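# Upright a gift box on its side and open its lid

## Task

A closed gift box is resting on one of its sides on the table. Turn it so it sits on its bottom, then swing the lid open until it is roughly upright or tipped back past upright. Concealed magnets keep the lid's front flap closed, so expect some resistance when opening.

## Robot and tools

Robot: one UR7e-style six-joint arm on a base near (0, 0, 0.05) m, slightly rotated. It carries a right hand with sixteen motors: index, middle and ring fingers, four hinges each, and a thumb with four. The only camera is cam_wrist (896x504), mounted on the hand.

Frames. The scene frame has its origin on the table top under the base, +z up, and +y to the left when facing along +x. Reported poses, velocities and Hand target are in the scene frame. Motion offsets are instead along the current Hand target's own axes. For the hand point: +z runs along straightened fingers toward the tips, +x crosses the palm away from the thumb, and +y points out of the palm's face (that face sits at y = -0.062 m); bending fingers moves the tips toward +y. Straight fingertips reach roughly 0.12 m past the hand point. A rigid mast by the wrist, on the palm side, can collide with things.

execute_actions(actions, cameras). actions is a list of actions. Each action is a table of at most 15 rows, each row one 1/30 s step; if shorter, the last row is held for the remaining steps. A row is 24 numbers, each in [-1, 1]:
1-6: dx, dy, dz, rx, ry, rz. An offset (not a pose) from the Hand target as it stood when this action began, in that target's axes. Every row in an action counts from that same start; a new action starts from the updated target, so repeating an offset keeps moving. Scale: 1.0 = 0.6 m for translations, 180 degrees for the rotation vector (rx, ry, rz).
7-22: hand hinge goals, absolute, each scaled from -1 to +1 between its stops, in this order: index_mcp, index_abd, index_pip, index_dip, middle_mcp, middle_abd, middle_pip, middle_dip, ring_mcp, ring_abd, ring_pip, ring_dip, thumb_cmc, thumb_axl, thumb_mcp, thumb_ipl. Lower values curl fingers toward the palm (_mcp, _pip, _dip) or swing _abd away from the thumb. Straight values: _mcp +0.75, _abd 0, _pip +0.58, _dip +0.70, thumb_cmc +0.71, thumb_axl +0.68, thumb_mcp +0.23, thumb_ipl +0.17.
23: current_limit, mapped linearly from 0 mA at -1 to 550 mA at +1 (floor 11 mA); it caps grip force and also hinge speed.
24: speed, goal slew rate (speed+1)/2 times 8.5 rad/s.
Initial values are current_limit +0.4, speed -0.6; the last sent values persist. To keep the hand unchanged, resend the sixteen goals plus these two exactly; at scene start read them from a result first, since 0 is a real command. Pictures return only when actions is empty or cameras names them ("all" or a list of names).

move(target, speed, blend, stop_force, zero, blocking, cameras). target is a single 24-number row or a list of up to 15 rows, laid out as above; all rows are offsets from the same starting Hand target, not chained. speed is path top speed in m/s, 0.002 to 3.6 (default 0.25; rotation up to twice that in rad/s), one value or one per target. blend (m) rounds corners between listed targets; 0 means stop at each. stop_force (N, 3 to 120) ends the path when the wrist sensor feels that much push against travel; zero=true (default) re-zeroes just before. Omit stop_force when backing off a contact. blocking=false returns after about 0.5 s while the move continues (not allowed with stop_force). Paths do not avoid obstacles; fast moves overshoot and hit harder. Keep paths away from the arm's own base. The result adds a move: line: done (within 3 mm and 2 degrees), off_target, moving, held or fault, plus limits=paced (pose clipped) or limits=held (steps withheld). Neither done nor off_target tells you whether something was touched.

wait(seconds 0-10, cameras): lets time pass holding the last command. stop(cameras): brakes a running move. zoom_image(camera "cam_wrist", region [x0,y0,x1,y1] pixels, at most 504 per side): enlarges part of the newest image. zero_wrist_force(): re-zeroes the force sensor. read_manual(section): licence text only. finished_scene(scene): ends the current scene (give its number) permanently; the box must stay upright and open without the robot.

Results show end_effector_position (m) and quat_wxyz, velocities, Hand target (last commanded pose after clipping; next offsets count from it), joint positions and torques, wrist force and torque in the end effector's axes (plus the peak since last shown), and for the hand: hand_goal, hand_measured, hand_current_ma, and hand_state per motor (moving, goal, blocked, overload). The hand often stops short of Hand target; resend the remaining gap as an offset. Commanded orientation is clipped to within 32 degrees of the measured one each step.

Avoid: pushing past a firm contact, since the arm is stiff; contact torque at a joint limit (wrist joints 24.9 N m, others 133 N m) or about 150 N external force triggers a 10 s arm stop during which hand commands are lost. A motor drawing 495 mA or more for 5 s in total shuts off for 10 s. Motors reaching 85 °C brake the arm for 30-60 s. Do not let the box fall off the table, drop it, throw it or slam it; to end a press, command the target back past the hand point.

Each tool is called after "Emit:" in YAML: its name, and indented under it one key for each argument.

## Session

Emit:
execute_actions:
  actions: []

Scene clock: 0.00 s.
end_effector_position=(+0.7579, -0.1089, +0.2647) hand_goal=(+0.754, +0.000, +0.576, +0.696, +0.754, +0.000, +0.576, +0.696, +0.754, +0.000, +0.576, +0.696, +0.714, +0.678, +0.226, +0.168) hand_measured=(+0.754, +0.000, +0.576, +0.696, +0.754, +0.000, +0.576, +0.696, +0.754, +0.000, +0.576, +0.696, +0.714, +0.678, +0.226, +0.168) hand_current_ma=(+0, +0, +0, +0, +0, +0, +0, +0, +0, +0, +0, +0, +0, +0, +0, +0) hand_state=(goal, goal, goal, goal, goal, goal, goal, goal, goal, goal, goal, goal, goal, goal, goal, goal) hand_current_limit=0.40 hand_speed=-0.60 end_effector_quat_wxyz=(-0.258, +0.625, +0.318, +0.665)
Joint positions: [-0.573 -0.669 1.566 -4.116 -0.112 1.553]
Joint velocities: within noise
Joint torques (N m): no reading
Motor temperatures (°C): [26 29 29 31 29 34]
Wrist force (N): no reading
Wrist torque (N m): no reading
Wrist force, peak (N): no reading
Hand target: +0.7579, -0.1089, +0.2647; -0.258, +0.625, +0.318, +0.665
camera_calibration:
cam_wrist: T_world_to_cam=[[0.533732, -0.466677, -0.705225, -0.232108], [-0.840439, -0.200258, -0.503546, 0.708477], [0.0937668, 0.861457, -0.499098, 0.284166], [0, 0, 0, 1]] pos_world=[0.69267, -0.211239, 0.33489]

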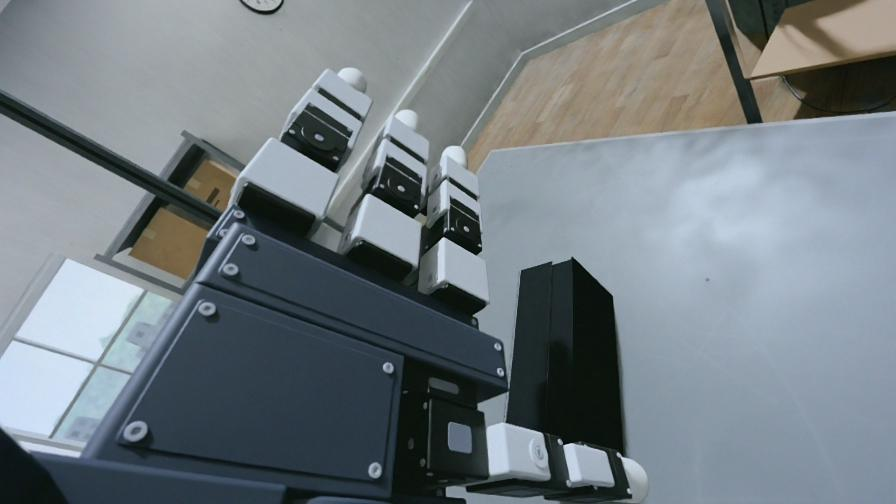

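Emit:
move:
  target: [0.0903,-0.1608,-0.3023,0,0,0,0.754,0,0.576,0.696,0.754,0,0.576,0.696,0.754,0,0.576,0.696,0.714,0.678,0.226,0.168,0.4,-0.6]
  cameras: ["all"]

Scene clock: 3.07 s.
end_effector_position=(+0.5610, -0.1769, +0.3057) hand_goal=(+0.754, +0.000, +0.576, +0.696, +0.754, +0.000, +0.576, +0.696, +0.754, +0.000, +0.576, +0.696, +0.714, +0.678, +0.226, +0.168) hand_measured=(+0.754, +0.002, +0.576, +0.696, +0.754, +0.002, +0.576, +0.696, +0.754, +0.002, +0.576, +0.696, +0.714, +0.678, +0.226, +0.168) hand_current_ma=(-1, +2, +1, +0, -1, +3, +1, +0, -1, +2, +1, +0, +0, -1, +0, +0) hand_state=(goal, goal, goal, goal, goal, goal, goal, goal, goal, goal, goal, goal, goal, goal, goal, goal) hand_current_limit=0.40 hand_speed=-0.60 end_effector_quat_wxyz=(-0.258, +0.625, +0.318, +0.665)
Joint positions: [-0.952 -0.956 2.043 -4.195 0.268 1.444]
Joint torques (N m): [-8.53 -46.03 1.9 1.97 1.52 -1.61]
Wrist force (N): [0.3 0.3 0.2]
Wrist torque (N m): [0.04 -0.06 0.15]
Wrist force, peak (N): [-0.5 0.9 0.5]
Hand target: +0.5608, -0.1770, +0.3057; -0.258, +0.625, +0.318, +0.665
Off the commanded pose: 0.000 m, 0 deg.
move: done
camera_calibration:
cam_wrist: T_world_to_cam=[[0.533667, -0.466753, -0.705224, -0.129825], [-0.840481, -0.200269, -0.503472, 0.550013], [0.0937626, 0.861414, -0.499174, 0.381689], [0, 0, 0, 1]] pos_world=[0.49577, -0.279238, 0.37589]

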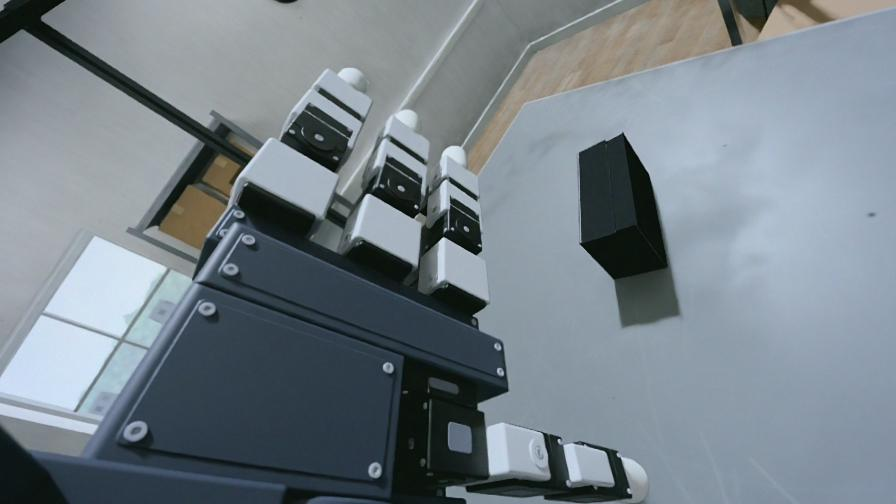

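Emit:
zoom_image:
  camera: "cam_wrist"
  region: [540, 100, 720, 340]

Scaled by 2.100.

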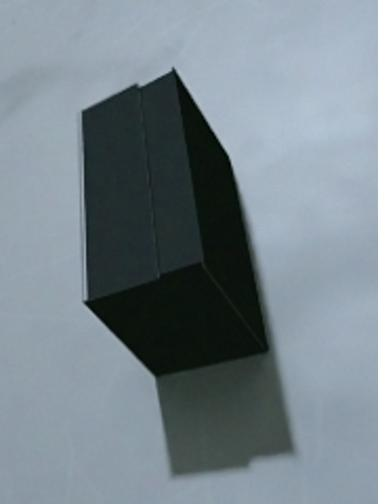

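Emit:
move:
  target: [-0.1788,-0.0442,0.3477,0.2086,-0.399,0.3447,0.75,0,-0.446,0.551,0.75,0,-0.446,0.551,0.75,0,-0.446,0.551,-0.571,0.678,0.5,-0.367,0.4,-0.3]
  speed: 0.4
  cameras: ["all"]

Scene clock: 18.87 s.
end_effector_position=(+0.6874, -0.0094, +0.1996) hand_goal=(+0.750, +0.000, -0.446, +0.552, +0.750, +0.000, -0.446, +0.552, +0.750, +0.000, -0.446, +0.552, -0.570, +0.678, +0.500, -0.366) hand_measured=(+0.746, +0.002, -0.442, +0.556, +0.746, +0.002, -0.444, +0.554, +0.746, +0.002, -0.442, +0.554, -0.566, +0.678, +0.498, -0.364) hand_current_ma=(-10, +2, +6, +6, -9, +3, +6, +5, -9, +2, +6, +5, +9, -1, -7, +4) hand_state=(goal, goal, goal, goal, goal, goal, goal, goal, goal, goal, goal, goal, goal, goal, goal, goal) hand_current_limit=0.40 hand_speed=-0.30 end_effector_quat_wxyz=(-0.505, +0.832, +0.231, -0.021)
Joint positions: [-0.341 -0.131 0.035 -3.759 0.843 3.447]
Joint torques (N m): [-7.84 -59.28 -25.36 3.75 -2.38 -1.74]
Wrist force (N): [1.3 2.3 -0.3]
Wrist torque (N m): [0.38 -0.11 0.30]
Wrist force, peak (N): [2.3 2.9 0.6]
Hand target: +0.6896, -0.0098, +0.1999; -0.481, +0.833, +0.236, -0.136
Off the commanded pose: 0.002 m, 14 deg.
elbow stopped short: the move would have taken joint 3 (elbow) straighter than the controller allows.
move: off_target
camera_calibration:
cam_wrist: T_world_to_cam=[[-0.460059, -0.559911, -0.689091, 0.485026], [-0.394685, -0.566243, 0.723597, 0.0815692], [-0.795343, 0.604871, 0.0395171, 0.673794], [0, 0, 0, 1]] pos_world=[0.791232, -0.0897988, 0.248578]

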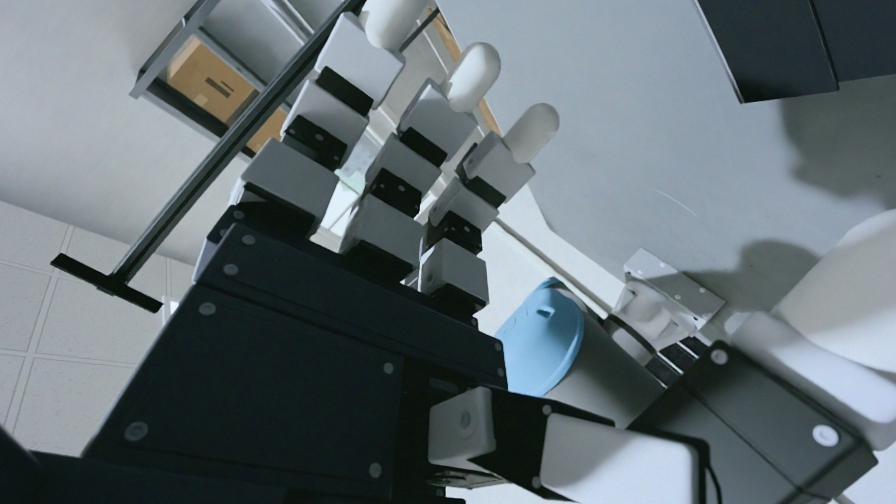

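Emit:
move:
  target:
    - [-0.3285,-0.0902,-0.1963,-0.2086,0.399,-0.3447,0.75,0,-0.446,0.551,0.75,0,-0.446,0.551,0.75,0,-0.446,0.551,-0.571,0.678,0.5,-0.367,0.4,-0.3]
    - [0.0105,0.0067,-0.2275,-0.2086,0.399,-0.3447,0.75,0,-0.446,0.551,0.75,0,-0.446,0.551,0.75,0,-0.446,0.551,-0.571,0.678,0.5,-0.367,0.4,-0.3]
    - [-0.1317,-0.0873,-0.1155,-0.3294,0.0628,0.1087,0.75,0,-0.446,0.551,0.75,0,-0.446,0.551,0.75,0,-0.446,0.551,-0.571,0.678,0.5,-0.367,0.4,-0.3]
  speed: 0.5
  cameras: ["all"]

Scene clock: 28.10 s.
end_effector_position=(+0.6401, -0.0800, +0.2799) hand_goal=(+0.750, +0.000, -0.446, +0.552, +0.750, +0.000, -0.446, +0.552, +0.750, +0.000, -0.446, +0.552, -0.570, +0.678, +0.500, -0.366) hand_measured=(+0.748, +0.002, -0.444, +0.556, +0.748, +0.002, -0.444, +0.554, +0.748, +0.002, -0.444, +0.554, -0.568, +0.678, +0.498, -0.364) hand_current_ma=(-2, +2, +6, +6, -2, +3, +5, +5, -2, +2, +5, +5, +5, -1, -4, +2) hand_state=(goal, goal, goal, goal, goal, goal, goal, goal, goal, goal, goal, goal, goal, goal, goal, goal) hand_current_limit=0.40 hand_speed=-0.30 end_effector_quat_wxyz=(+0.000, +0.996, +0.088, +0.000)
Joint positions: [-0.147 -1.184 1.45 -1.828 -1.576 1.203]
Joint torques (N m): [5.33 -33.97 -29.53 -1.01 -1.82 1.4]
Wrist force (N): [2.8 0.9 1.5]
Wrist torque (N m): [0.29 -0.29 0.19]
Wrist force, peak (N): [2.9 0.8 1.6]
Hand target: +0.6401, -0.0800, +0.2799; +0.000, +0.996, +0.088, +0.000
Off the commanded pose: 0.000 m, 0 deg.
move: done
camera_calibration:
cam_wrist: T_world_to_cam=[[-0.650895, -0.759155, 0.00436329, 0.391166], [-0.526886, 0.455872, 0.717336, 0.132915], [-0.546559, 0.464612, -0.696713, 0.711335], [0, 0, 0, 1]] pos_world=[0.713425, -0.0941311, 0.398545]

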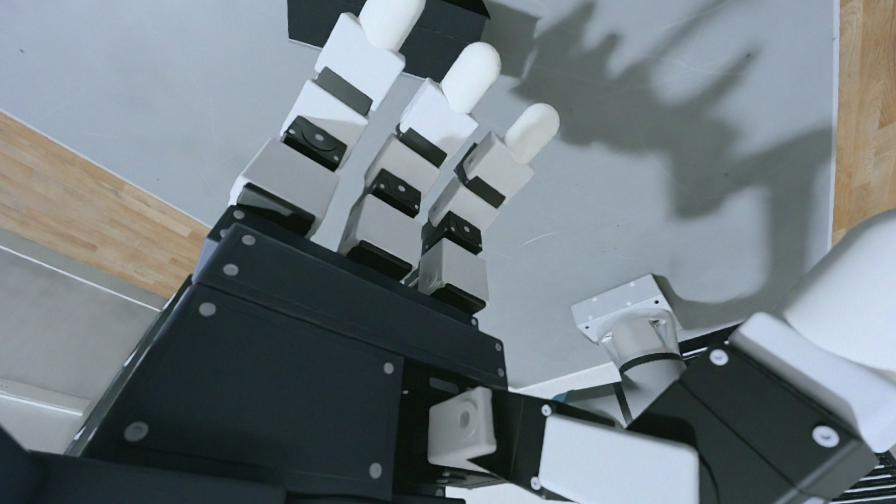

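Emit:
move:
  target: [0.1013,-0.101,0.1333,0.3294,-0.0628,-0.1087,0.75,0,-0.446,0.551,0.75,0,-0.446,0.551,0.75,0,-0.446,0.551,-0.571,0.678,0.5,-0.367,0.4,-0.3]
  speed: 0.4
  cameras: ["all"]

Scene clock: 31.00 s.
end_effector_position=(+0.6893, -0.0098, +0.1999) hand_goal=(+0.750, +0.000, -0.446, +0.552, +0.750, +0.000, -0.446, +0.552, +0.750, +0.000, -0.446, +0.552, -0.570, +0.678, +0.500, -0.366) hand_measured=(+0.746, +0.002, -0.444, +0.556, +0.746, +0.002, -0.444, +0.554, +0.746, +0.002, -0.444, +0.554, -0.568, +0.678, +0.498, -0.364) hand_current_ma=(-10, +2, +6, +6, -9, +3, +5, +5, -10, +2, +5, +5, +4, -1, -4, +2) hand_state=(goal, goal, goal, goal, goal, goal, goal, goal, goal, goal, goal, goal, goal, goal, goal, goal) hand_current_limit=0.40 hand_speed=-0.30 end_effector_quat_wxyz=(-0.481, +0.833, +0.236, -0.136)
Joint positions: [-0.284 -0.636 0.647 -0.649 -0.991 0.397]
Joint torques (N m): [6.11 -53.57 -28.01 1.03 -0.92 -1.46]
Wrist force (N): [1.9 2.3 -0.6]
Wrist torque (N m): [0.42 -0.15 0.25]
Wrist force, peak (N): [2.2 2.8 -0.2]
Hand target: +0.6894, -0.0098, +0.1999; -0.481, +0.833, +0.236, -0.136
Off the commanded pose: 0.000 m, 0 deg.
move: done
camera_calibration:
cam_wrist: T_world_to_cam=[[-0.490285, -0.678954, -0.546482, 0.477042], [-0.189202, -0.529149, 0.827166, -0.0800588], [-0.850778, 0.508943, 0.130974, 0.694548], [0, 0, 0, 1]] pos_world=[0.809645, -0.0719584, 0.235949]

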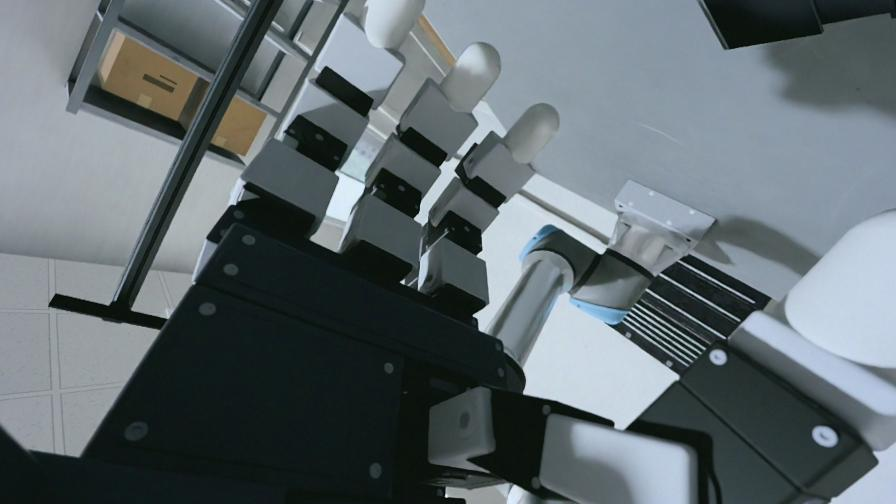

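Emit:
move:
  target: [0,0.1588,0.0917,0,0,0,0.75,0,-0.446,0.551,0.75,0,-0.446,0.551,0.75,0,-0.446,0.551,-0.571,0.678,0.5,-0.367,0.4,-0.3]
  speed: 0.15
  stop_force: 6

Emit:
execute_actions:
  actions:
    - [[0,0,0,0,0,0,0.63,0,-0.446,0.551,0.63,0,-0.446,0.551,0.63,0,-0.446,0.551,-0.571,0.678,0.3,-0.367,0.0,-0.7]]
    - [[0,0,0,0,0,0,0.61,0,-0.446,0.551,0.61,0,-0.446,0.551,0.61,0,-0.446,0.551,-0.571,0.678,-0.05,-0.367,-0.3,-0.8]]
    - [[0,0,0,0,0,0,0.61,0,-0.446,0.551,0.61,0,-0.446,0.551,0.61,0,-0.446,0.551,-0.571,0.678,-0.05,-0.367,-0.3,-0.8]]
  cameras: ["all"]

Scene clock: 33.87 s.
end_effector_position=(+0.6894, -0.0098, +0.0899) hand_goal=(+0.750, +0.000, -0.446, +0.552, +0.750, +0.000, -0.446, +0.552, +0.750, +0.000, -0.446, +0.552, -0.570, +0.678, +0.500, -0.366) hand_measured=(+0.744, +0.002, -0.444, +0.556, +0.746, +0.002, -0.444, +0.554, +0.746, +0.002, -0.444, +0.554, -0.568, +0.678, +0.498, -0.364) hand_current_ma=(-11, +2, +6, +6, -10, +3, +5, +5, -11, +2, +5, +5, +4, -1, -4, +2) hand_state=(goal, goal, goal, goal, goal, goal, goal, goal, goal, goal, goal, goal, goal, goal, goal, goal) hand_current_limit=0.40 hand_speed=-0.30 end_effector_quat_wxyz=(-0.481, +0.833, +0.236, -0.136)
Joint positions: [-0.285 -0.588 0.841 -0.89 -0.991 0.396]
Joint torques (N m): [-3.63 -53.77 -8.71 -1.65 2.33 1.6]
Wrist force (N): [1.8 2.3 -0.6]
Wrist torque (N m): [0.43 -0.13 0.21]
Wrist force, peak (N): [1.6 3.3 -0.1]
Hand target: +0.6894, -0.0098, +0.0899; -0.481, +0.833, +0.236, -0.136
Off the commanded pose: 0.000 m, 0 deg.
move: done

Scene clock: 35.57 s.
end_effector_position=(+0.6894, -0.0098, +0.0899) hand_goal=(+0.610, +0.000, -0.446, +0.552, +0.610, +0.000, -0.446, +0.552, +0.610, +0.000, -0.446, +0.552, -0.570, +0.678, -0.050, -0.366) hand_measured=(+0.614, +0.002, -0.442, +0.556, +0.610, +0.002, -0.444, +0.554, +0.608, +0.002, -0.444, +0.554, -0.564, +0.680, +0.130, -0.360) hand_current_ma=(+9, +2, +7, +6, +2, +3, +5, +5, -5, +2, +5, +5, +11, +4, +192, +22) hand_state=(goal, goal, goal, goal, goal, goal, goal, goal, goal, goal, goal, goal, goal, goal, blocked, goal) hand_current_limit=-0.30 hand_speed=-0.80 end_effector_quat_wxyz=(-0.481, +0.833, +0.236, -0.136)
Joint positions: [-0.285 -0.588 0.841 -0.89 -0.991 0.396]
Joint torques (N m): [2.1 -56.07 -8.91 -0.08 1.33 1.39]
Wrist force (N): [1.8 1.2 -1.4]
Wrist torque (N m): [0.43 -0.14 0.19]
Wrist force, peak (N): [1.9 2.6 -0.4]
Hand target: +0.6894, -0.0098, +0.0899; -0.481, +0.833, +0.236, -0.136
Off the commanded pose: 0.000 m, 0 deg.
Step readings (end_effector_position):
0: (+0.6894, -0.0098, +0.0899)
1: (+0.6894, -0.0098, +0.0899)
2: (+0.6894, -0.0098, +0.0899)
4: (+0.6894, -0.0098, +0.0899)
8: (+0.6894, -0.0098, +0.0899)
15: (+0.6894, -0.0098, +0.0899)
16: (+0.6894, -0.0098, +0.0899)
17: (+0.6894, -0.0098, +0.0899)
19: (+0.6894, -0.0098, +0.0899)
23: (+0.6894, -0.0098, +0.0899)
30: (+0.6894, -0.0098, +0.0899)
31: (+0.6894, -0.0098, +0.0899)
32: (+0.6894, -0.0098, +0.0899)
34: (+0.6894, -0.0098, +0.0899)
38: (+0.6894, -0.0098, +0.0899)
45: (+0.6894, -0.0098, +0.0899)
camera_calibration:
cam_wrist: T_world_to_cam=[[-0.490326, -0.678949, -0.546451, 0.417008], [-0.189001, -0.52924, 0.827154, 0.010781], [-0.850799, 0.508855, 0.131178, 0.709025], [0, 0, 0, 1]] pos_world=[0.809745, -0.071958, 0.125949]

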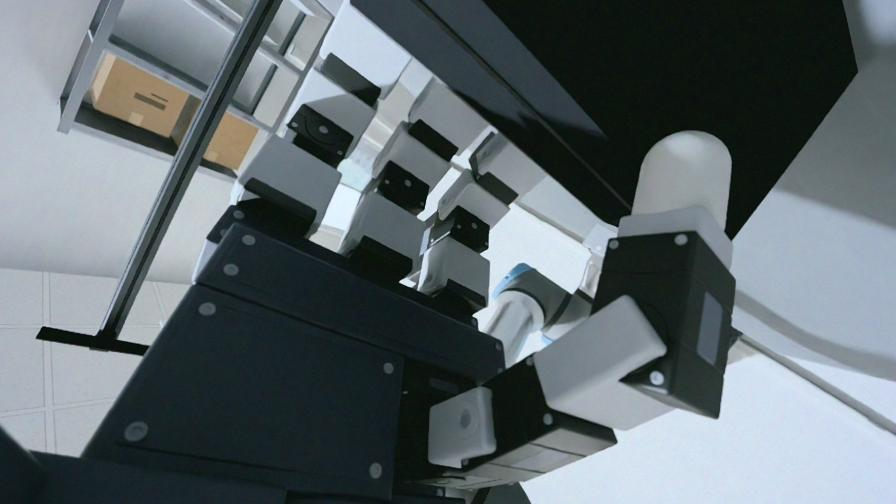

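Emit:
move:
  target:
    - [0,-0.0058,-0.0033,0,0,0,0.58,0,-0.446,0.551,0.58,0,-0.446,0.551,0.58,0,-0.446,0.551,-0.571,0.678,-0.1,-0.367,0.05,-0.8]
    - [0,-0.0307,0.0315,-0.0889,0,0,0.58,0,-0.446,0.551,0.58,0,-0.446,0.551,0.58,0,-0.446,0.551,-0.571,0.678,-0.1,-0.367,0.05,-0.8]
    - [0,-0.045,0.0722,-0.1778,0,0,0.58,0,-0.446,0.551,0.58,0,-0.446,0.551,0.58,0,-0.446,0.551,-0.571,0.678,-0.1,-0.367,0.05,-0.8]
    - [0,-0.0473,0.1176,-0.2722,0,0,0.58,0,-0.446,0.551,0.58,0,-0.446,0.551,0.58,0,-0.446,0.551,-0.571,0.678,-0.1,-0.367,0.05,-0.8]
    - [0,-0.0359,0.1602,-0.3611,0,0,0.58,0,-0.446,0.551,0.58,0,-0.446,0.551,0.58,0,-0.446,0.551,-0.571,0.678,-0.1,-0.367,0.05,-0.8]
  speed: 0.18
  blend: [0.002,0.006,0.006,0.006,0]
  cameras: ["all"]

Scene clock: 49.70 s.
end_effector_position=(+0.6407, +0.0706, +0.0630) hand_goal=(+0.580, +0.000, -0.446, +0.552, +0.580, +0.000, -0.446, +0.552, +0.580, +0.000, -0.446, +0.552, -0.570, +0.678, -0.100, -0.366) hand_measured=(+0.590, +0.006, -0.524, +0.588, +0.554, +0.004, -0.474, +0.568, +0.554, +0.000, -0.474, +0.556, -0.562, +0.682, +0.194, -0.338) hand_current_ma=(+27, +11, -289, +116, -79, +8, -80, +41, -86, +0, -81, +6, +20, +11, +289, +116) hand_state=(goal, goal, blocked, blocked, blocked, goal, blocked, goal, blocked, goal, blocked, goal, goal, goal, blocked, blocked) hand_current_limit=0.05 hand_speed=-0.80 end_effector_quat_wxyz=(+0.027, +0.961, +0.274, +0.007)
Joint positions: [0.099 -0.955 1.753 -2.384 -1.622 1.068]
Joint torques (N m): [0.03 -39.43 -14.61 -3 -0.41 -0.13]
Wrist force (N): [-3.9 -4.5 -23.1]
Wrist torque (N m): [1.45 -0.67 0.25]
Wrist force, peak (N): [-17.6 -48.8 -112.8]
Hand target: +0.6407, +0.0706, +0.0630; +0.027, +0.961, +0.274, +0.007 (not the last commanded pose)
Off the commanded pose: 0.003 m, 2 deg.
FORCE FAULT: contact force on the arm reached its limit, and the arm stopped for 10 seconds. The contact can be on any part of the arm, not only on its tool. That time counts as 20 of the actions that you can send in this scene. The arm's remaining commands of this call were not run. During the stop the arm's controller moved it back a little. The arm's target is now where it stood when the stop ended, not its last command. The arm accepts commands again.
move: fault
camera_calibration:
cam_wrist: T_world_to_cam=[[-0.323954, -0.945228, 0.039973, 0.30835], [-0.677825, 0.261369, 0.687197, 0.332528], [-0.660005, 0.195526, -0.725371, 0.584027], [0, 0, 0, 1]] pos_world=[0.710748, 0.0903565, 0.182798]

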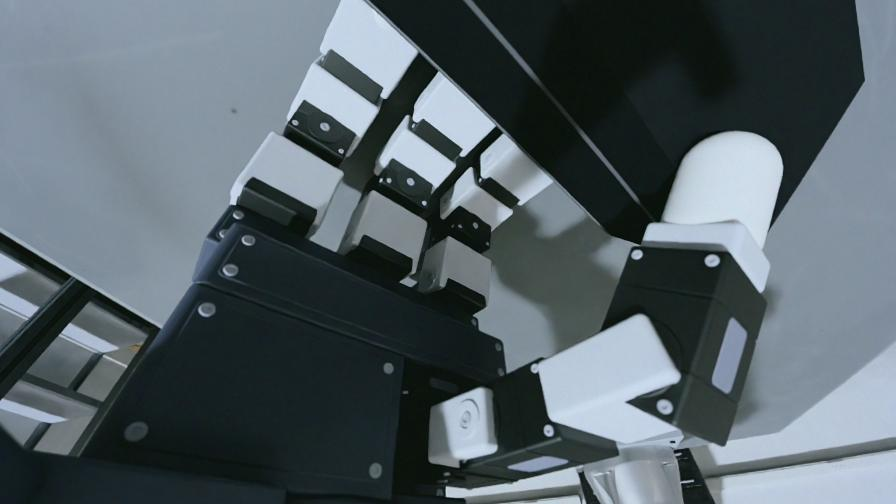

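Emit:
execute_actions:
  actions:
    - [[0,0,-0.0067,0,0,0,0.56,0,-0.48,0.57,0.56,0,-0.48,0.57,0.56,0,-0.48,0.57,-0.571,0.678,0.25,-0.367,0.05,-0.8]]
    - [[0,0,0,0,0,0,0.56,0,-0.48,0.57,0.56,0,-0.48,0.57,0.56,0,-0.48,0.57,-0.571,0.678,0.5,-0.367,0.05,-0.75]]
    - [[0,0,0,0,0,0,0.56,0,-0.48,0.57,0.56,0,-0.48,0.57,0.56,0,-0.48,0.57,-0.571,0.678,0.5,-0.367,0.05,-0.75]]
    - [[0,0,-0.0117,0,0,0,0.57,0,-0.33,0.48,0.57,0,-0.33,0.48,0.57,0,-0.33,0.48,-0.571,0.678,0.5,-0.367,0.1,-0.8]]
    - [[0,0,-0.0117,0,0,0,0.58,0,-0.15,0.38,0.58,0,-0.15,0.38,0.58,0,-0.15,0.38,-0.571,0.678,0.5,-0.367,0.1,-0.8]]
    - [[0,0,-0.01,0,0,0,0.59,0,0.02,0.29,0.59,0,0.02,0.29,0.59,0,0.02,0.29,-0.571,0.678,0.5,-0.367,0.1,-0.8]]
    - [[0,0,-0.01,0,0,0,0.6,0,0.2,0.2,0.6,0,0.2,0.2,0.6,0,0.2,0.2,-0.571,0.678,0.5,-0.367,0.1,-0.8]]
  cameras: ["all"]

Scene clock: 56.17 s.
end_effector_position=(+0.6398, +0.0721, +0.0930) hand_goal=(+0.600, +0.000, +0.200, +0.200, +0.600, +0.000, +0.200, +0.200, +0.600, +0.000, +0.200, +0.200, -0.570, +0.678, +0.500, -0.366) hand_measured=(+0.600, +0.002, +0.198, +0.204, +0.600, +0.002, +0.198, +0.204, +0.600, +0.000, +0.198, +0.204, -0.568, +0.680, +0.492, -0.366) hand_current_ma=(+0, +4, -2, +9, +0, +4, -2, +6, +0, +0, -2, +7, +5, +5, -29, +2) hand_state=(goal, goal, goal, goal, goal, goal, goal, goal, goal, goal, goal, goal, goal, goal, goal, goal) hand_current_limit=0.10 hand_speed=-0.80 end_effector_quat_wxyz=(+0.027, +0.961, +0.274, +0.007)
Joint positions: [0.101 -1.005 1.738 -2.32 -1.622 1.071]
Joint torques (N m): [6.59 -53.72 -24.81 -0.98 -1.63 1.47]
Wrist force (N): [2.5 0.8 1.7]
Wrist torque (N m): [0.23 -0.24 0.17]
Wrist force, peak (N): [-3.7 -4.2 -23.0]
Hand target: +0.6398, +0.0721, +0.0930; +0.027, +0.961, +0.274, +0.007
Off the commanded pose: 0.000 m, 0 deg.
Step readings (end_effector_position):
0: (+0.6407, +0.0706, +0.0630)
1: (+0.6407, +0.0706, +0.0630)
2: (+0.6407, +0.0706, +0.0632)
4: (+0.6405, +0.0707, +0.0643)
8: (+0.6405, +0.0708, +0.0661)
15: (+0.6405, +0.0708, +0.0669)
16: (+0.6405, +0.0708, +0.0669)
17: (+0.6405, +0.0708, +0.0670)
19: (+0.6405, +0.0708, +0.0670)
23: (+0.6405, +0.0708, +0.0670)
30: (+0.6405, +0.0708, +0.0670)
31: (+0.6405, +0.0708, +0.0670)
32: (+0.6405, +0.0708, +0.0670)
34: (+0.6405, +0.0708, +0.0670)
38: (+0.6405, +0.0708, +0.0670)
45: (+0.6405, +0.0708, +0.0670)
46: (+0.6405, +0.0708, +0.0670)
47: (+0.6405, +0.0709, +0.0673)
49: (+0.6405, +0.0710, +0.0697)
53: (+0.6404, +0.0711, +0.0727)
60: (+0.6403, +0.0712, +0.0739)
61: (+0.6403, +0.0712, +0.0739)
62: (+0.6403, +0.0712, +0.0743)
64: (+0.6403, +0.0713, +0.0768)
68: (+0.6402, +0.0714, +0.0798)
75: (+0.6401, +0.0715, +0.0809)
76: (+0.6401, +0.0715, +0.0809)
77: (+0.6401, +0.0715, +0.0812)
79: (+0.6401, +0.0716, +0.0833)
83: (+0.6400, +0.0717, +0.0859)
90: (+0.6400, +0.0718, +0.0869)
91: (+0.6400, +0.0718, +0.0869)
92: (+0.6400, +0.0718, +0.0873)
94: (+0.6399, +0.0719, +0.0894)
98: (+0.6398, +0.0720, +0.0919)
105: (+0.6398, +0.0721, +0.0929)
camera_calibration:
cam_wrist: T_world_to_cam=[[-0.323954, -0.945228, 0.039973, 0.308183], [-0.677825, 0.261369, 0.687197, 0.310936], [-0.660005, 0.195526, -0.725371, 0.60492], [0, 0, 0, 1]] pos_world=[0.709848, 0.0917565, 0.212798]

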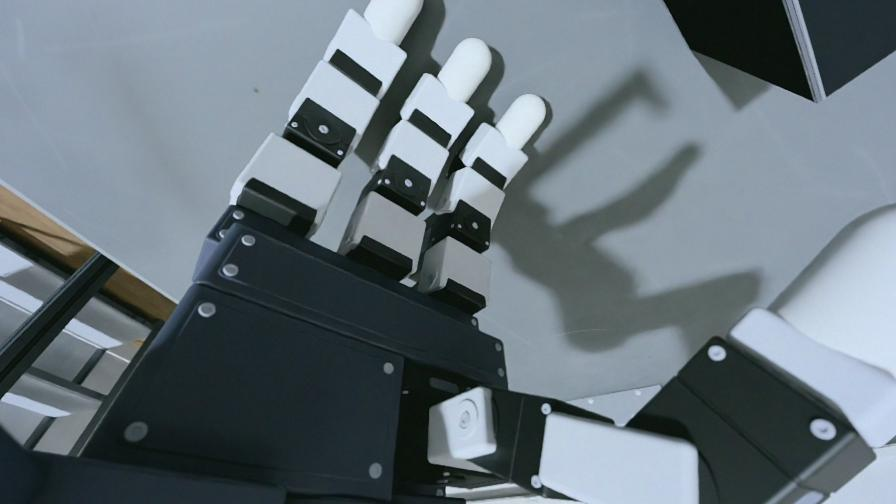

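Emit:
zoom_image:
  camera: "cam_wrist"
  region: [640, 0, 896, 144]

Scaled by 1.969.

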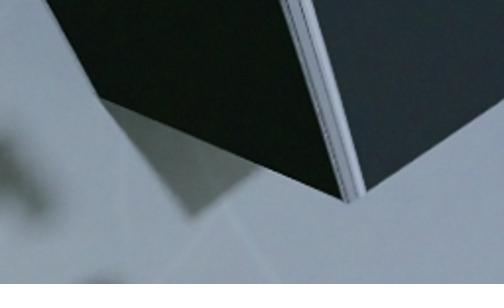

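Emit:
move:
  target:
    - [0.0833,0.0087,-0.1667,0,0,0,0.6,0,0.2,0.2,0.6,0,0.2,0.2,0.6,0,0.2,0.2,-0.571,0.678,0.5,-0.367,0.1,-0.8]
    - [0.1667,0.114,-0.2617,0,0,0,0.6,0,0.2,0.2,0.6,0,0.2,0.2,0.6,0,0.2,0.2,-0.571,0.678,0.5,-0.367,0.1,-0.8]
  blend: [0.03,0]
  cameras: ["all"]

Scene clock: 59.27 s.
end_effector_position=(+0.7562, +0.0743, +0.2535) hand_goal=(+0.600, +0.000, +0.200, +0.200, +0.600, +0.000, +0.200, +0.200, +0.600, +0.000, +0.200, +0.200, -0.570, +0.678, +0.500, -0.366) hand_measured=(+0.600, +0.002, +0.198, +0.204, +0.600, +0.002, +0.198, +0.204, +0.600, +0.000, +0.198, +0.204, -0.568, +0.680, +0.492, -0.366) hand_current_ma=(+1, +4, -2, +8, +1, +4, -2, +6, +1, +0, -2, +6, +5, +5, -29, +2) hand_state=(goal, goal, goal, goal, goal, goal, goal, goal, goal, goal, goal, goal, goal, goal, goal, goal) hand_current_limit=0.10 hand_speed=-0.80 end_effector_quat_wxyz=(+0.027, +0.961, +0.274, +0.007)
Joint positions: [0.096 -0.931 1.151 -1.807 -1.622 1.065]
Joint torques (N m): [-8.03 -45.56 -30.54 -0.63 1.58 1.49]
Wrist force (N): [2.7 0.7 1.5]
Wrist torque (N m): [0.24 -0.26 0.28]
Wrist force, peak (N): [3.4 1.4 0.5]
Hand target: +0.7563, +0.0743, +0.2535; +0.027, +0.961, +0.274, +0.007
Off the commanded pose: 0.000 m, 0 deg.
move: done
camera_calibration:
cam_wrist: T_world_to_cam=[[-0.323954, -0.94523, 0.0399269, 0.341572], [-0.67788, 0.261352, 0.687149, 0.279029], [-0.659949, 0.195539, -0.725418, 0.797707], [0, 0, 0, 1]] pos_world=[0.826248, 0.0939565, 0.373298]

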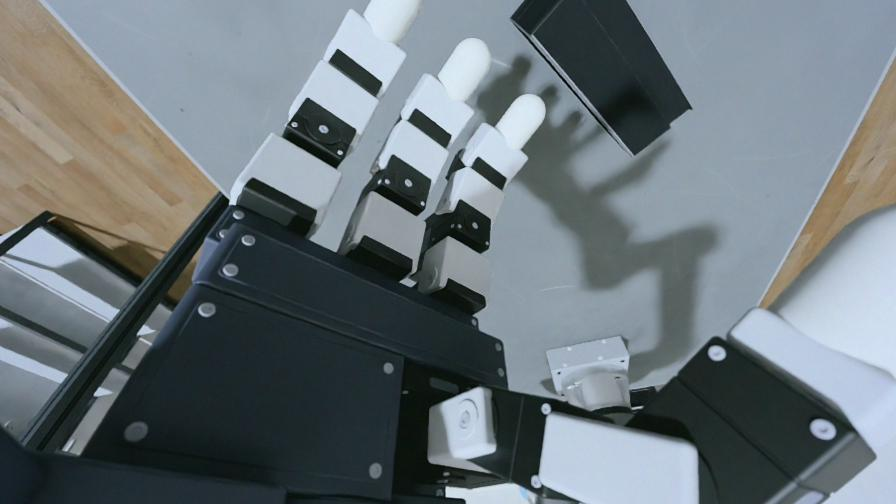

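Emit:
zoom_image:
  camera: "cam_wrist"
  region: [490, 0, 710, 170]

Scaled by 2.291.

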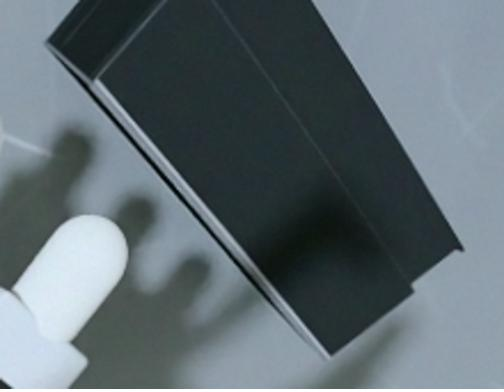

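Emit:
move:
  target:
    - [-0.1828,0.1203,0.096,0.3511,0,0.0044,0.95,0,-0.25,0.334,0.95,0,-0.25,0.334,0.95,0,-0.25,0.334,-0.571,0.678,0.4,-0.17,0.3,-0.4]
  speed: 0.35

Emit:
move:
  target: [0,0.1703,0.0983,0,0,0,0.95,0,-0.25,0.334,0.95,0,-0.25,0.334,0.95,0,-0.25,0.334,-0.571,0.678,0.4,-0.17,0.3,-0.4]
  speed: 0.15
  stop_force: 6
  cameras: ["all"]

Scene clock: 72.53 s.
end_effector_position=(+0.7027, -0.0475, +0.2001) hand_goal=(+0.950, +0.000, -0.250, +0.334, +0.950, +0.000, -0.250, +0.334, +0.950, +0.000, -0.250, +0.334, -0.570, +0.678, +0.400, -0.170) hand_measured=(+0.944, +0.002, -0.248, +0.332, +0.944, +0.002, -0.248, +0.332, +0.944, +0.000, -0.248, +0.332, -0.568, +0.680, +0.398, -0.172) hand_current_ma=(-15, +4, +4, -5, -13, +4, +3, -4, -14, +0, +4, -4, +4, +5, -5, -6) hand_state=(goal, goal, goal, goal, goal, goal, goal, goal, goal, goal, goal, goal, goal, goal, goal, goal) hand_current_limit=0.30 hand_speed=-0.40 end_effector_quat_wxyz=(-0.481, +0.835, +0.231, -0.137)
Joint positions: [-0.323 -0.539 0.462 -0.547 -1.018 0.381]
Joint torques (N m): [-7.84 -55.99 -28.55 1.26 -0.82 -1.55]
Wrist force (N): [2.1 2.2 -0.4]
Wrist torque (N m): [0.38 -0.17 0.29]
Wrist force, peak (N): [2.9 0.5 1.9]
Hand target: +0.7027, -0.0475, +0.2001; -0.481, +0.835, +0.231, -0.137
Off the commanded pose: 0.000 m, 0 deg.
move: done

Scene clock: 74.60 s.
end_effector_position=(+0.7020, -0.0480, +0.0821) hand_goal=(+0.950, +0.000, -0.250, +0.334, +0.950, +0.000, -0.250, +0.334, +0.950, +0.000, -0.250, +0.334, -0.570, +0.678, +0.400, -0.170) hand_measured=(+0.944, +0.002, -0.248, +0.332, +0.944, +0.002, -0.248, +0.332, +0.944, +0.000, -0.248, +0.332, -0.568, +0.680, +0.398, -0.172) hand_current_ma=(-17, +4, +4, -5, -15, +4, +3, -4, -16, +0, +3, -4, +4, +5, -5, -6) hand_state=(goal, goal, goal, goal, goal, goal, goal, goal, goal, goal, goal, goal, goal, goal, goal, goal) hand_current_limit=0.30 hand_speed=-0.40 end_effector_quat_wxyz=(-0.481, +0.835, +0.231, -0.137)
Joint positions: [-0.324 -0.515 0.717 -0.825 -1.019 0.379]
Joint torques (N m): [-7.18 -56.34 -9.32 -1.6 2.08 1.25]
Wrist force (N): [2.1 2.3 -0.5]
Wrist torque (N m): [0.39 -0.16 0.21]
Wrist force, peak (N): [2.0 2.9 0.0]
Hand target: +0.7020, -0.0480, +0.0821; -0.481, +0.835, +0.231, -0.137
Off the commanded pose: 0.000 m, 0 deg.
move: done
camera_calibration:
cam_wrist: T_world_to_cam=[[-0.499515, -0.676306, -0.541383, 0.399173], [-0.18853, -0.52509, 0.829902, -0.000965765], [-0.845542, 0.516615, 0.134786, 0.73662], [0, 0, 0, 1]] pos_world=[0.822054, -0.111093, 0.11762]

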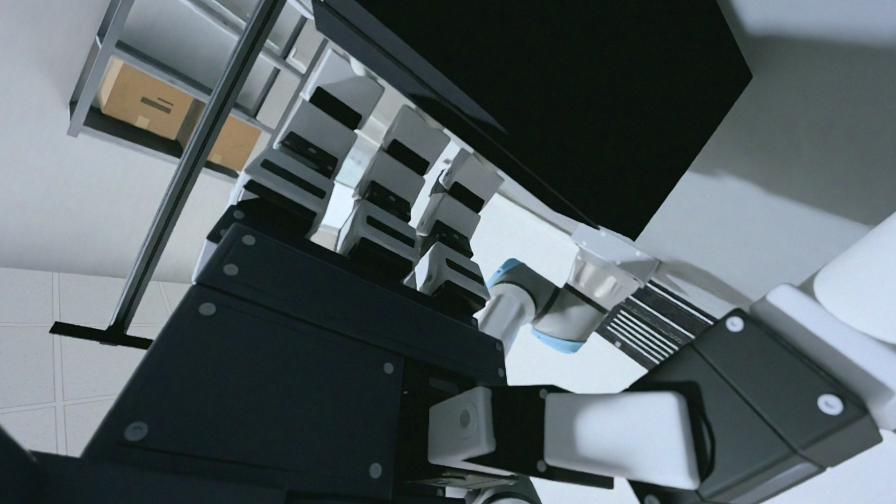

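Emit:
execute_actions:
  actions:
    - [[0,0,0,0,0,0,0.891,0,-0.446,0.334,0.891,0,-0.446,0.334,0.891,0,-0.446,0.334,-0.571,0.678,0.1,-0.17,0.2,-0.7]]
    - [[0,0,0,0,0,0,0.885,0,-0.45,0.334,0.885,0,-0.45,0.334,0.885,0,-0.45,0.334,-0.571,0.678,-0.3,-0.17,-0.3,-0.8]]
    - [[0,0,0,0,0,0,0.885,0,-0.45,0.334,0.885,0,-0.45,0.334,0.885,0,-0.45,0.334,-0.571,0.678,-0.3,-0.17,-0.3,-0.8]]
  cameras: ["all"]

Scene clock: 76.60 s.
end_effector_position=(+0.7020, -0.0480, +0.0821) hand_goal=(+0.886, +0.000, -0.450, +0.334, +0.886, +0.000, -0.450, +0.334, +0.886, +0.000, -0.450, +0.334, -0.570, +0.678, -0.300, -0.170) hand_measured=(+0.886, +0.002, -0.444, +0.336, +0.884, +0.002, -0.446, +0.334, +0.882, +0.000, -0.446, +0.332, -0.566, +0.682, -0.146, -0.162) hand_current_ma=(+1, +4, +15, +3, -3, +4, +8, +1, -11, +0, +8, -2, +10, +9, +192, +26) hand_state=(goal, goal, goal, goal, goal, goal, goal, goal, goal, goal, goal, goal, goal, goal, blocked, goal) hand_current_limit=-0.30 hand_speed=-0.80 end_effector_quat_wxyz=(-0.481, +0.835, +0.231, -0.137)
Joint positions: [-0.324 -0.515 0.717 -0.825 -1.019 0.379]
Joint torques (N m): [-7.1 -58.02 -11.09 0.05 1.13 0.92]
Wrist force (N): [2.2 2.2 -0.6]
Wrist torque (N m): [0.40 -0.18 0.21]
Wrist force, peak (N): [2.1 2.5 -0.5]
Hand target: +0.7020, -0.0480, +0.0821; -0.481, +0.835, +0.231, -0.137
Off the commanded pose: 0.000 m, 0 deg.
Step readings (end_effector_position):
0: (+0.7020, -0.0480, +0.0821)
1: (+0.7020, -0.0480, +0.0821)
2: (+0.7020, -0.0480, +0.0821)
4: (+0.7020, -0.0480, +0.0821)
8: (+0.7020, -0.0480, +0.0821)
15: (+0.7020, -0.0480, +0.0821)
16: (+0.7020, -0.0480, +0.0821)
17: (+0.7020, -0.0480, +0.0821)
19: (+0.7020, -0.0480, +0.0821)
23: (+0.7020, -0.0480, +0.0821)
30: (+0.7020, -0.0480, +0.0821)
31: (+0.7020, -0.0480, +0.0821)
32: (+0.7020, -0.0480, +0.0821)
34: (+0.7020, -0.0480, +0.0821)
38: (+0.7020, -0.0480, +0.0821)
45: (+0.7020, -0.0480, +0.0821)
camera_calibration:
cam_wrist: T_world_to_cam=[[-0.499515, -0.676306, -0.541383, 0.399173], [-0.18853, -0.52509, 0.829902, -0.000965765], [-0.845542, 0.516615, 0.134786, 0.73662], [0, 0, 0, 1]] pos_world=[0.822054, -0.111093, 0.11762]

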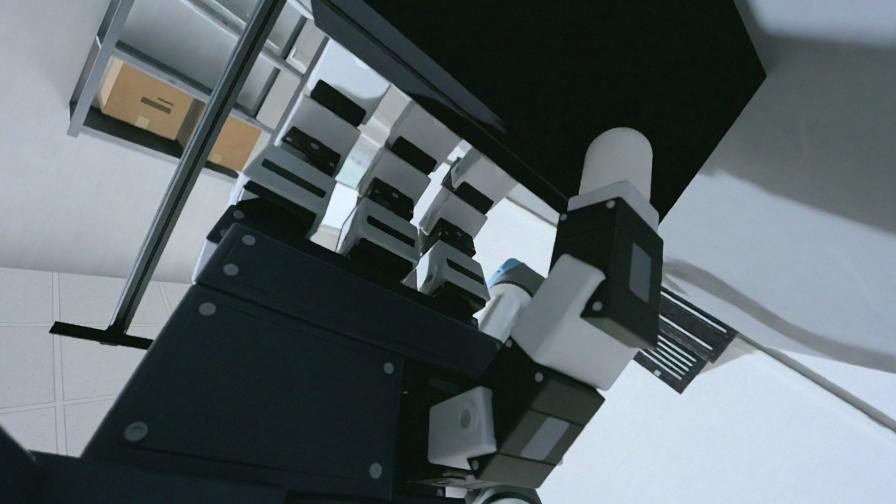

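Emit:
move:
  target:
    - [0,-0.0058,-0.0033,0,0,0,0.86,0,-0.47,0.32,0.86,0,-0.47,0.32,0.86,0,-0.47,0.32,-0.571,0.678,-0.35,-0.2,-0.05,-0.8]
    - [0,-0.038,0.0219,-0.0833,0,0,0.86,0,-0.47,0.32,0.86,0,-0.47,0.32,0.86,0,-0.47,0.32,-0.571,0.678,-0.35,-0.2,-0.05,-0.8]
    - [0,-0.0626,0.0547,-0.1667,0,0,0.86,0,-0.47,0.32,0.86,0,-0.47,0.32,0.86,0,-0.47,0.32,-0.571,0.678,-0.35,-0.2,-0.05,-0.8]
    - [0,-0.0779,0.0926,-0.25,0,0,0.86,0,-0.47,0.32,0.86,0,-0.47,0.32,0.86,0,-0.47,0.32,-0.571,0.678,-0.35,-0.2,-0.05,-0.8]
    - [0,-0.0827,0.1333,-0.3333,0,0,0.86,0,-0.47,0.32,0.86,0,-0.47,0.32,0.86,0,-0.47,0.32,-0.571,0.678,-0.35,-0.2,-0.05,-0.8]
  speed: 0.18
  blend: [0.002,0.006,0.006,0.006,0]
  cameras: ["all"]

Scene clock: 80.97 s.
end_effector_position=(+0.6534, +0.0325, +0.0852) hand_goal=(+0.860, +0.000, -0.470, +0.320, +0.860, +0.000, -0.470, +0.320, +0.860, +0.000, -0.470, +0.320, -0.570, +0.678, -0.350, -0.200) hand_measured=(+0.886, +0.002, -0.444, +0.334, +0.876, +0.002, -0.448, +0.332, +0.864, +0.000, -0.452, +0.330, -0.556, +0.688, -0.148, -0.168) hand_current_ma=(+84, +2, +80, +39, +45, +4, +63, +30, +11, +0, +50, +22, +34, +31, +261, +141) hand_state=(blocked, goal, blocked, goal, goal, goal, blocked, goal, goal, goal, goal, goal, goal, goal, blocked, blocked) hand_current_limit=-0.05 hand_speed=-0.80 end_effector_quat_wxyz=(+0.001, +0.963, +0.268, -0.003)
Joint positions: [0.021 -0.986 1.703 -2.272 -1.577 1.003]
Joint torques (N m): [5.82 -39.08 -6.51 -3.79 -1.69 1.6]
Wrist force (N): [2.5 1.2 2.5]
Wrist torque (N m): [0.28 -0.26 0.17]
Wrist force, peak (N): [2.1 3.8 0.4]
Hand target: +0.6534, +0.0325, +0.0851; +0.001, +0.963, +0.269, -0.003
Off the commanded pose: 0.000 m, 0 deg.
move: done
camera_calibration:
cam_wrist: T_world_to_cam=[[-0.334202, -0.942456, 0.00923059, 0.284706], [-0.65045, 0.23772, 0.72139, 0.315839], [-0.682073, 0.235086, -0.692467, 0.626288], [0, 0, 0, 1]] pos_world=[0.727761, 0.0460108, 0.203212]

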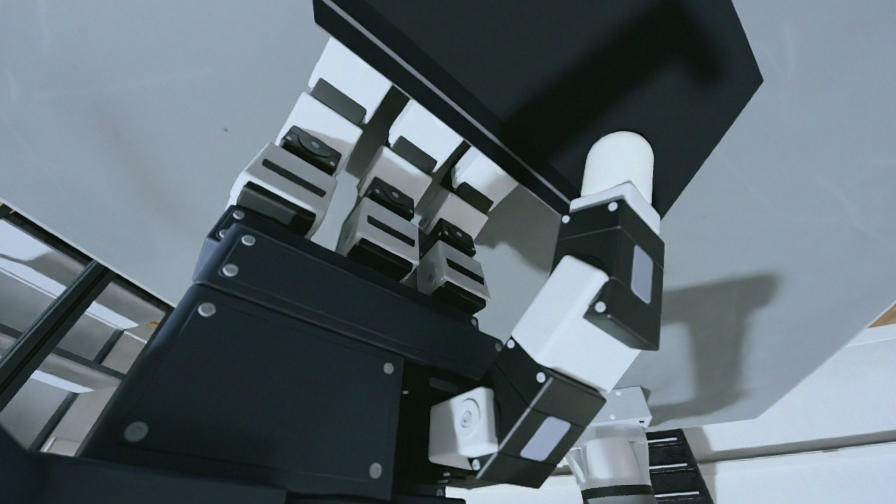

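Emit:
execute_actions:
  actions:
    - [[0,0,0.0067,0,0,0,0.88,0,-0.45,0.33,0.88,0,-0.45,0.33,0.88,0,-0.45,0.33,-0.571,0.678,-0.45,-0.25,-0.3,-0.85]]
    - [[0,0,-0.0067,0,0,0,0.85,0,-0.3,0.33,0.85,0,-0.3,0.33,0.85,0,-0.3,0.33,-0.571,0.678,-0.5,-0.3,-0.3,-0.85]]
    - [[0,0,-0.0083,0,0,0,0.82,0,-0.15,0.3,0.82,0,-0.15,0.3,0.82,0,-0.15,0.3,-0.571,0.678,-0.55,-0.3,-0.3,-0.85]]
    - [[0,0,-0.0067,0,0,0,0.80,0,0.0,0.25,0.80,0,0.0,0.25,0.80,0,0.0,0.25,-0.571,0.678,-0.6,-0.3,-0.3,-0.85]]
    - [[0,0,0,0,0,0,0.80,0,0.0,0.25,0.80,0,0.0,0.25,0.80,0,0.0,0.25,-0.571,0.678,-0.6,-0.3,-0.3,-0.85]]
  cameras: ["all"]

Scene clock: 85.50 s.
end_effector_position=(+0.6534, +0.0326, +0.0941) hand_goal=(+0.800, +0.000, +0.000, +0.250, +0.800, +0.000, +0.000, +0.250, +0.800, +0.000, +0.000, +0.250, -0.570, +0.678, -0.600, -0.300) hand_measured=(+0.828, +0.000, +0.010, +0.256, +0.816, +0.002, +0.004, +0.256, +0.806, +0.000, +0.002, +0.256, -0.568, +0.680, -0.350, -0.288) hand_current_ma=(+91, +0, +23, +11, +49, +1, +10, +16, +12, +0, +2, +11, +5, +6, +192, +46) hand_state=(blocked, goal, goal, goal, goal, goal, goal, goal, goal, goal, goal, goal, goal, goal, blocked, goal) hand_current_limit=-0.30 hand_speed=-0.85 end_effector_quat_wxyz=(+0.001, +0.963, +0.269, -0.003)
Joint positions: [0.022 -0.999 1.697 -2.253 -1.577 1.004]
Joint torques (N m): [5.5 -54.55 -25.73 -0.83 -0.63 1.4]
Wrist force (N): [2.7 1.5 1.9]
Wrist torque (N m): [0.23 -0.29 0.17]
Wrist force, peak (N): [2.8 0.9 3.1]
Hand target: +0.6534, +0.0326, +0.0941; +0.001, +0.963, +0.269, -0.003
Off the commanded pose: 0.000 m, 0 deg.
Step readings (end_effector_position):
0: (+0.6534, +0.0325, +0.0851)
1: (+0.6534, +0.0325, +0.0851)
2: (+0.6534, +0.0325, +0.0850)
4: (+0.6534, +0.0325, +0.0834)
8: (+0.6533, +0.0326, +0.0819)
15: (+0.6534, +0.0326, +0.0812)
16: (+0.6534, +0.0326, +0.0812)
17: (+0.6533, +0.0326, +0.0813)
19: (+0.6532, +0.0326, +0.0825)
23: (+0.6533, +0.0325, +0.0843)
30: (+0.6534, +0.0325, +0.0850)
31: (+0.6534, +0.0325, +0.0850)
32: (+0.6534, +0.0325, +0.0852)
34: (+0.6534, +0.0325, +0.0872)
38: (+0.6534, +0.0325, +0.0892)
45: (+0.6534, +0.0326, +0.0900)
46: (+0.6534, +0.0326, +0.0900)
47: (+0.6534, +0.0326, +0.0903)
49: (+0.6534, +0.0326, +0.0917)
53: (+0.6534, +0.0326, +0.0934)
60: (+0.6534, +0.0326, +0.0940)
61: (+0.6534, +0.0326, +0.0941)
62: (+0.6534, +0.0326, +0.0941)
64: (+0.6534, +0.0326, +0.0941)
68: (+0.6534, +0.0326, +0.0941)
75: (+0.6534, +0.0326, +0.0941)
camera_calibration:
cam_wrist: T_world_to_cam=[[-0.334197, -0.942456, 0.00944976, 0.284701], [-0.650573, 0.237926, 0.721212, 0.309505], [-0.681959, 0.234879, -0.69265, 0.63253], [0, 0, 0, 1]] pos_world=[0.727861, 0.0461108, 0.212213]

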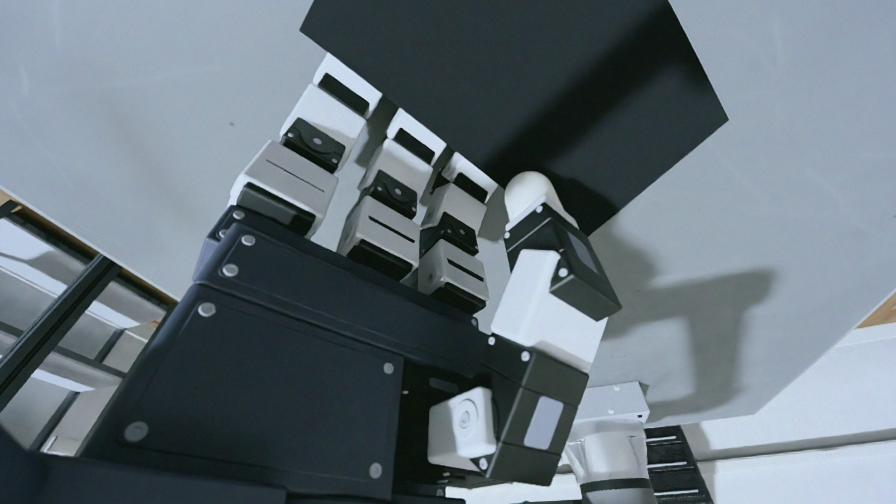

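Emit:
execute_actions:
  actions:
    - [[0,0,-0.01,0,0,0,0.80,0,0.15,0.22,0.80,0,0.15,0.22,0.80,0,0.15,0.22,-0.571,0.678,-0.6,-0.3,-0.4,-0.85]]
    - [[0,0,0,0,0,0,0.80,0,0.15,0.22,0.80,0,0.15,0.22,0.80,0,0.15,0.22,-0.571,0.678,-0.1,-0.2,-0.1,-0.85]]
    - [[0,-0.025,0,0,0,0,0.80,0,0.15,0.22,0.80,0,0.15,0.22,0.80,0,0.15,0.22,-0.571,0.678,0.2,-0.17,0.1,-0.75]]
    - [[0,-0.025,0,0,0,0,0.80,0,0.15,0.22,0.80,0,0.15,0.22,0.80,0,0.15,0.22,-0.571,0.678,0.4,-0.17,0.1,-0.75]]
    - [[0,-0.035,0,0,0,0,0.80,0,0.15,0.22,0.80,0,0.15,0.22,0.80,0,0.15,0.22,-0.571,0.678,0.4,-0.17,0.1,-0.75]]
  cameras: ["all"]

Scene clock: 89.23 s.
end_effector_position=(+0.6271, +0.0762, +0.1001) hand_goal=(+0.800, +0.000, +0.150, +0.220, +0.800, +0.000, +0.150, +0.220, +0.800, +0.000, +0.150, +0.220, -0.570, +0.678, +0.400, -0.170) hand_measured=(+0.800, +0.000, +0.148, +0.224, +0.798, +0.002, +0.148, +0.222, +0.796, +0.000, +0.150, +0.222, -0.568, +0.680, +0.390, -0.172) hand_current_ma=(-1, +0, -3, +8, -2, +1, -2, +4, -9, +0, -1, +2, +4, +4, -32, -6) hand_state=(goal, goal, goal, goal, goal, goal, goal, goal, goal, goal, goal, goal, goal, goal, goal, goal) hand_current_limit=0.10 hand_speed=-0.75 end_effector_quat_wxyz=(+0.001, +0.963, +0.269, -0.003)
Joint positions: [0.092 -1.039 1.745 -2.261 -1.576 1.074]
Joint torques (N m): [6.46 -52.19 -7.46 -3.88 1.04 1.38]
Wrist force (N): [2.5 0.9 1.6]
Wrist torque (N m): [0.20 -0.27 0.19]
Wrist force, peak (N): [2.8 4.2 1.6]
Hand target: +0.6271, +0.0762, +0.1001; +0.001, +0.963, +0.269, -0.003
Off the commanded pose: 0.000 m, 0 deg.
Step readings (end_effector_position):
0: (+0.6534, +0.0326, +0.0941)
1: (+0.6534, +0.0326, +0.0941)
2: (+0.6534, +0.0326, +0.0944)
4: (+0.6535, +0.0326, +0.0965)
8: (+0.6535, +0.0326, +0.0990)
15: (+0.6535, +0.0326, +0.1000)
16: (+0.6535, +0.0326, +0.1000)
17: (+0.6535, +0.0326, +0.1001)
19: (+0.6535, +0.0326, +0.1001)
23: (+0.6535, +0.0326, +0.1001)
30: (+0.6535, +0.0326, +0.1001)
31: (+0.6535, +0.0326, +0.1001)
32: (+0.6532, +0.0331, +0.1002)
34: (+0.6506, +0.0375, +0.1002)
38: (+0.6472, +0.0430, +0.1002)
45: (+0.6459, +0.0451, +0.1001)
46: (+0.6459, +0.0452, +0.1001)
47: (+0.6456, +0.0456, +0.1002)
49: (+0.6427, +0.0505, +0.1001)
53: (+0.6395, +0.0557, +0.1001)
60: (+0.6381, +0.0580, +0.1001)
61: (+0.6381, +0.0580, +0.1001)
62: (+0.6377, +0.0587, +0.1002)
64: (+0.6340, +0.0648, +0.1001)
68: (+0.6292, +0.0727, +0.1001)
75: (+0.6274, +0.0758, +0.1001)
camera_calibration:
cam_wrist: T_world_to_cam=[[-0.334201, -0.942456, 0.00931666, 0.316978], [-0.650588, 0.237833, 0.721228, 0.27771], [-0.681942, 0.234974, -0.692635, 0.608486], [0, 0, 0, 1]] pos_world=[0.701561, 0.0897108, 0.218213]

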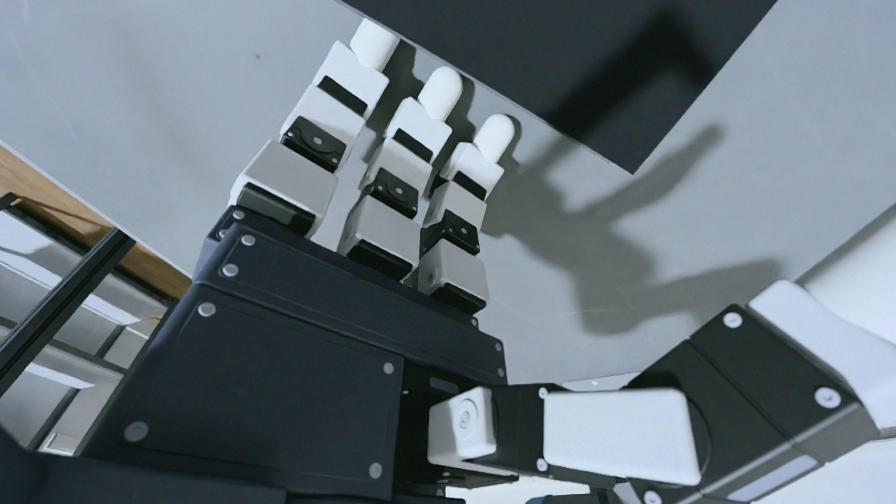

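Emit:
zoom_image:
  camera: "cam_wrist"
  region: [330, 0, 790, 240]

Scaled by 1.096.

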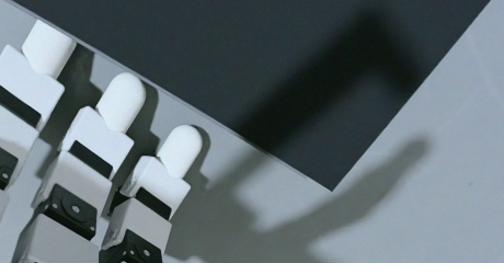

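Emit:
move:
  target:
    - [0,0,-0.1333,0,0,0,0.80,0,0.15,0.22,0.80,0,0.15,0.22,0.80,0,0.15,0.22,-0.571,0.678,0.4,-0.17,0.1,-0.75]
    - [0.2394,0.1128,-0.2167,0,0,0,0.80,0,0.15,0.22,0.80,0,0.15,0.22,0.80,0,0.15,0.22,-0.571,0.678,0.4,-0.17,0.1,-0.75]
  blend: [0.03,0]
  speed: 0.35
  cameras: ["all"]

Emit:
zoom_image:
  camera: "cam_wrist"
  region: [460, 0, 760, 240]

Scene clock: 92.70 s.
end_effector_position=(+0.7858, +0.0931, +0.2291) hand_goal=(+0.800, +0.000, +0.150, +0.220, +0.800, +0.000, +0.150, +0.220, +0.800, +0.000, +0.150, +0.220, -0.570, +0.678, +0.400, -0.170) hand_measured=(+0.800, +0.000, +0.148, +0.224, +0.798, +0.002, +0.148, +0.222, +0.800, +0.000, +0.152, +0.222, -0.568, +0.680, +0.390, -0.172) hand_current_ma=(-1, +0, -3, +8, -2, +1, -2, +4, +0, +0, +4, +2, +4, +4, -30, -6) hand_state=(goal, goal, goal, goal, goal, goal, goal, goal, goal, goal, goal, goal, goal, goal, goal, goal) hand_current_limit=0.10 hand_speed=-0.75 end_effector_quat_wxyz=(+0.001, +0.963, +0.269, -0.003)
Joint positions: [0.105 -0.818 1 -1.737 -1.575 1.087]
Joint torques (N m): [5.23 -50.58 -29.07 -0.96 -1.71 1.24]
Wrist force (N): [2.5 1.1 1.2]
Wrist torque (N m): [0.31 -0.24 0.16]
Wrist force, peak (N): [2.6 1.0 3.3]
Hand target: +0.7858, +0.0931, +0.2292; +0.001, +0.963, +0.269, -0.003
Off the commanded pose: 0.000 m, 0 deg.
move: done
camera_calibration:
cam_wrist: T_world_to_cam=[[-0.334139, -0.942478, 0.00933408, 0.384651], [-0.650709, 0.237839, 0.721117, 0.283977], [-0.681857, 0.23488, -0.69275, 0.801998], [0, 0, 0, 1]] pos_world=[0.860161, 0.106611, 0.347214]

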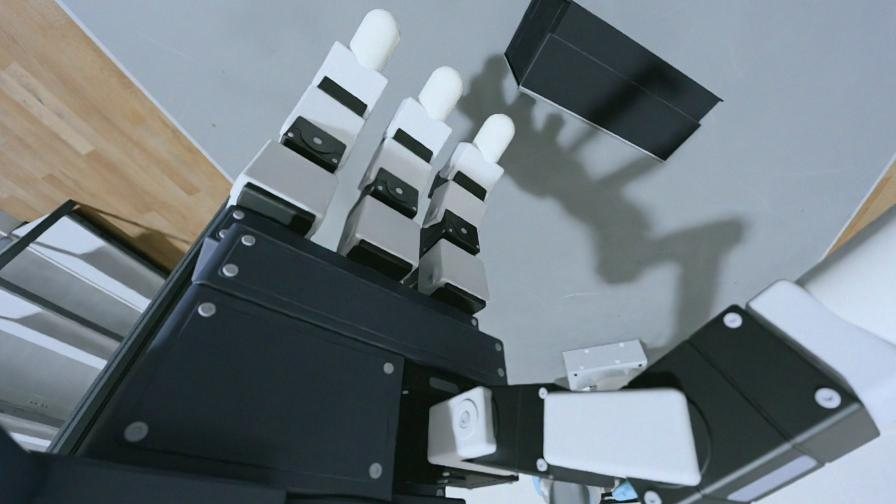

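Scaled by 1.680.

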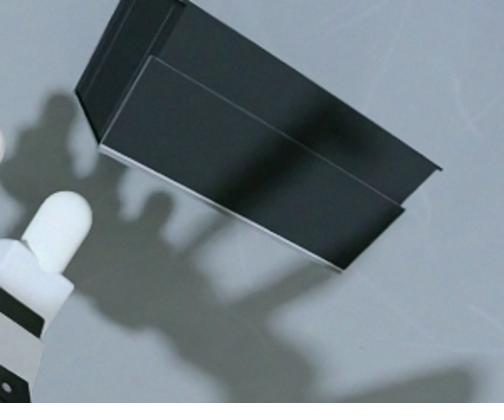

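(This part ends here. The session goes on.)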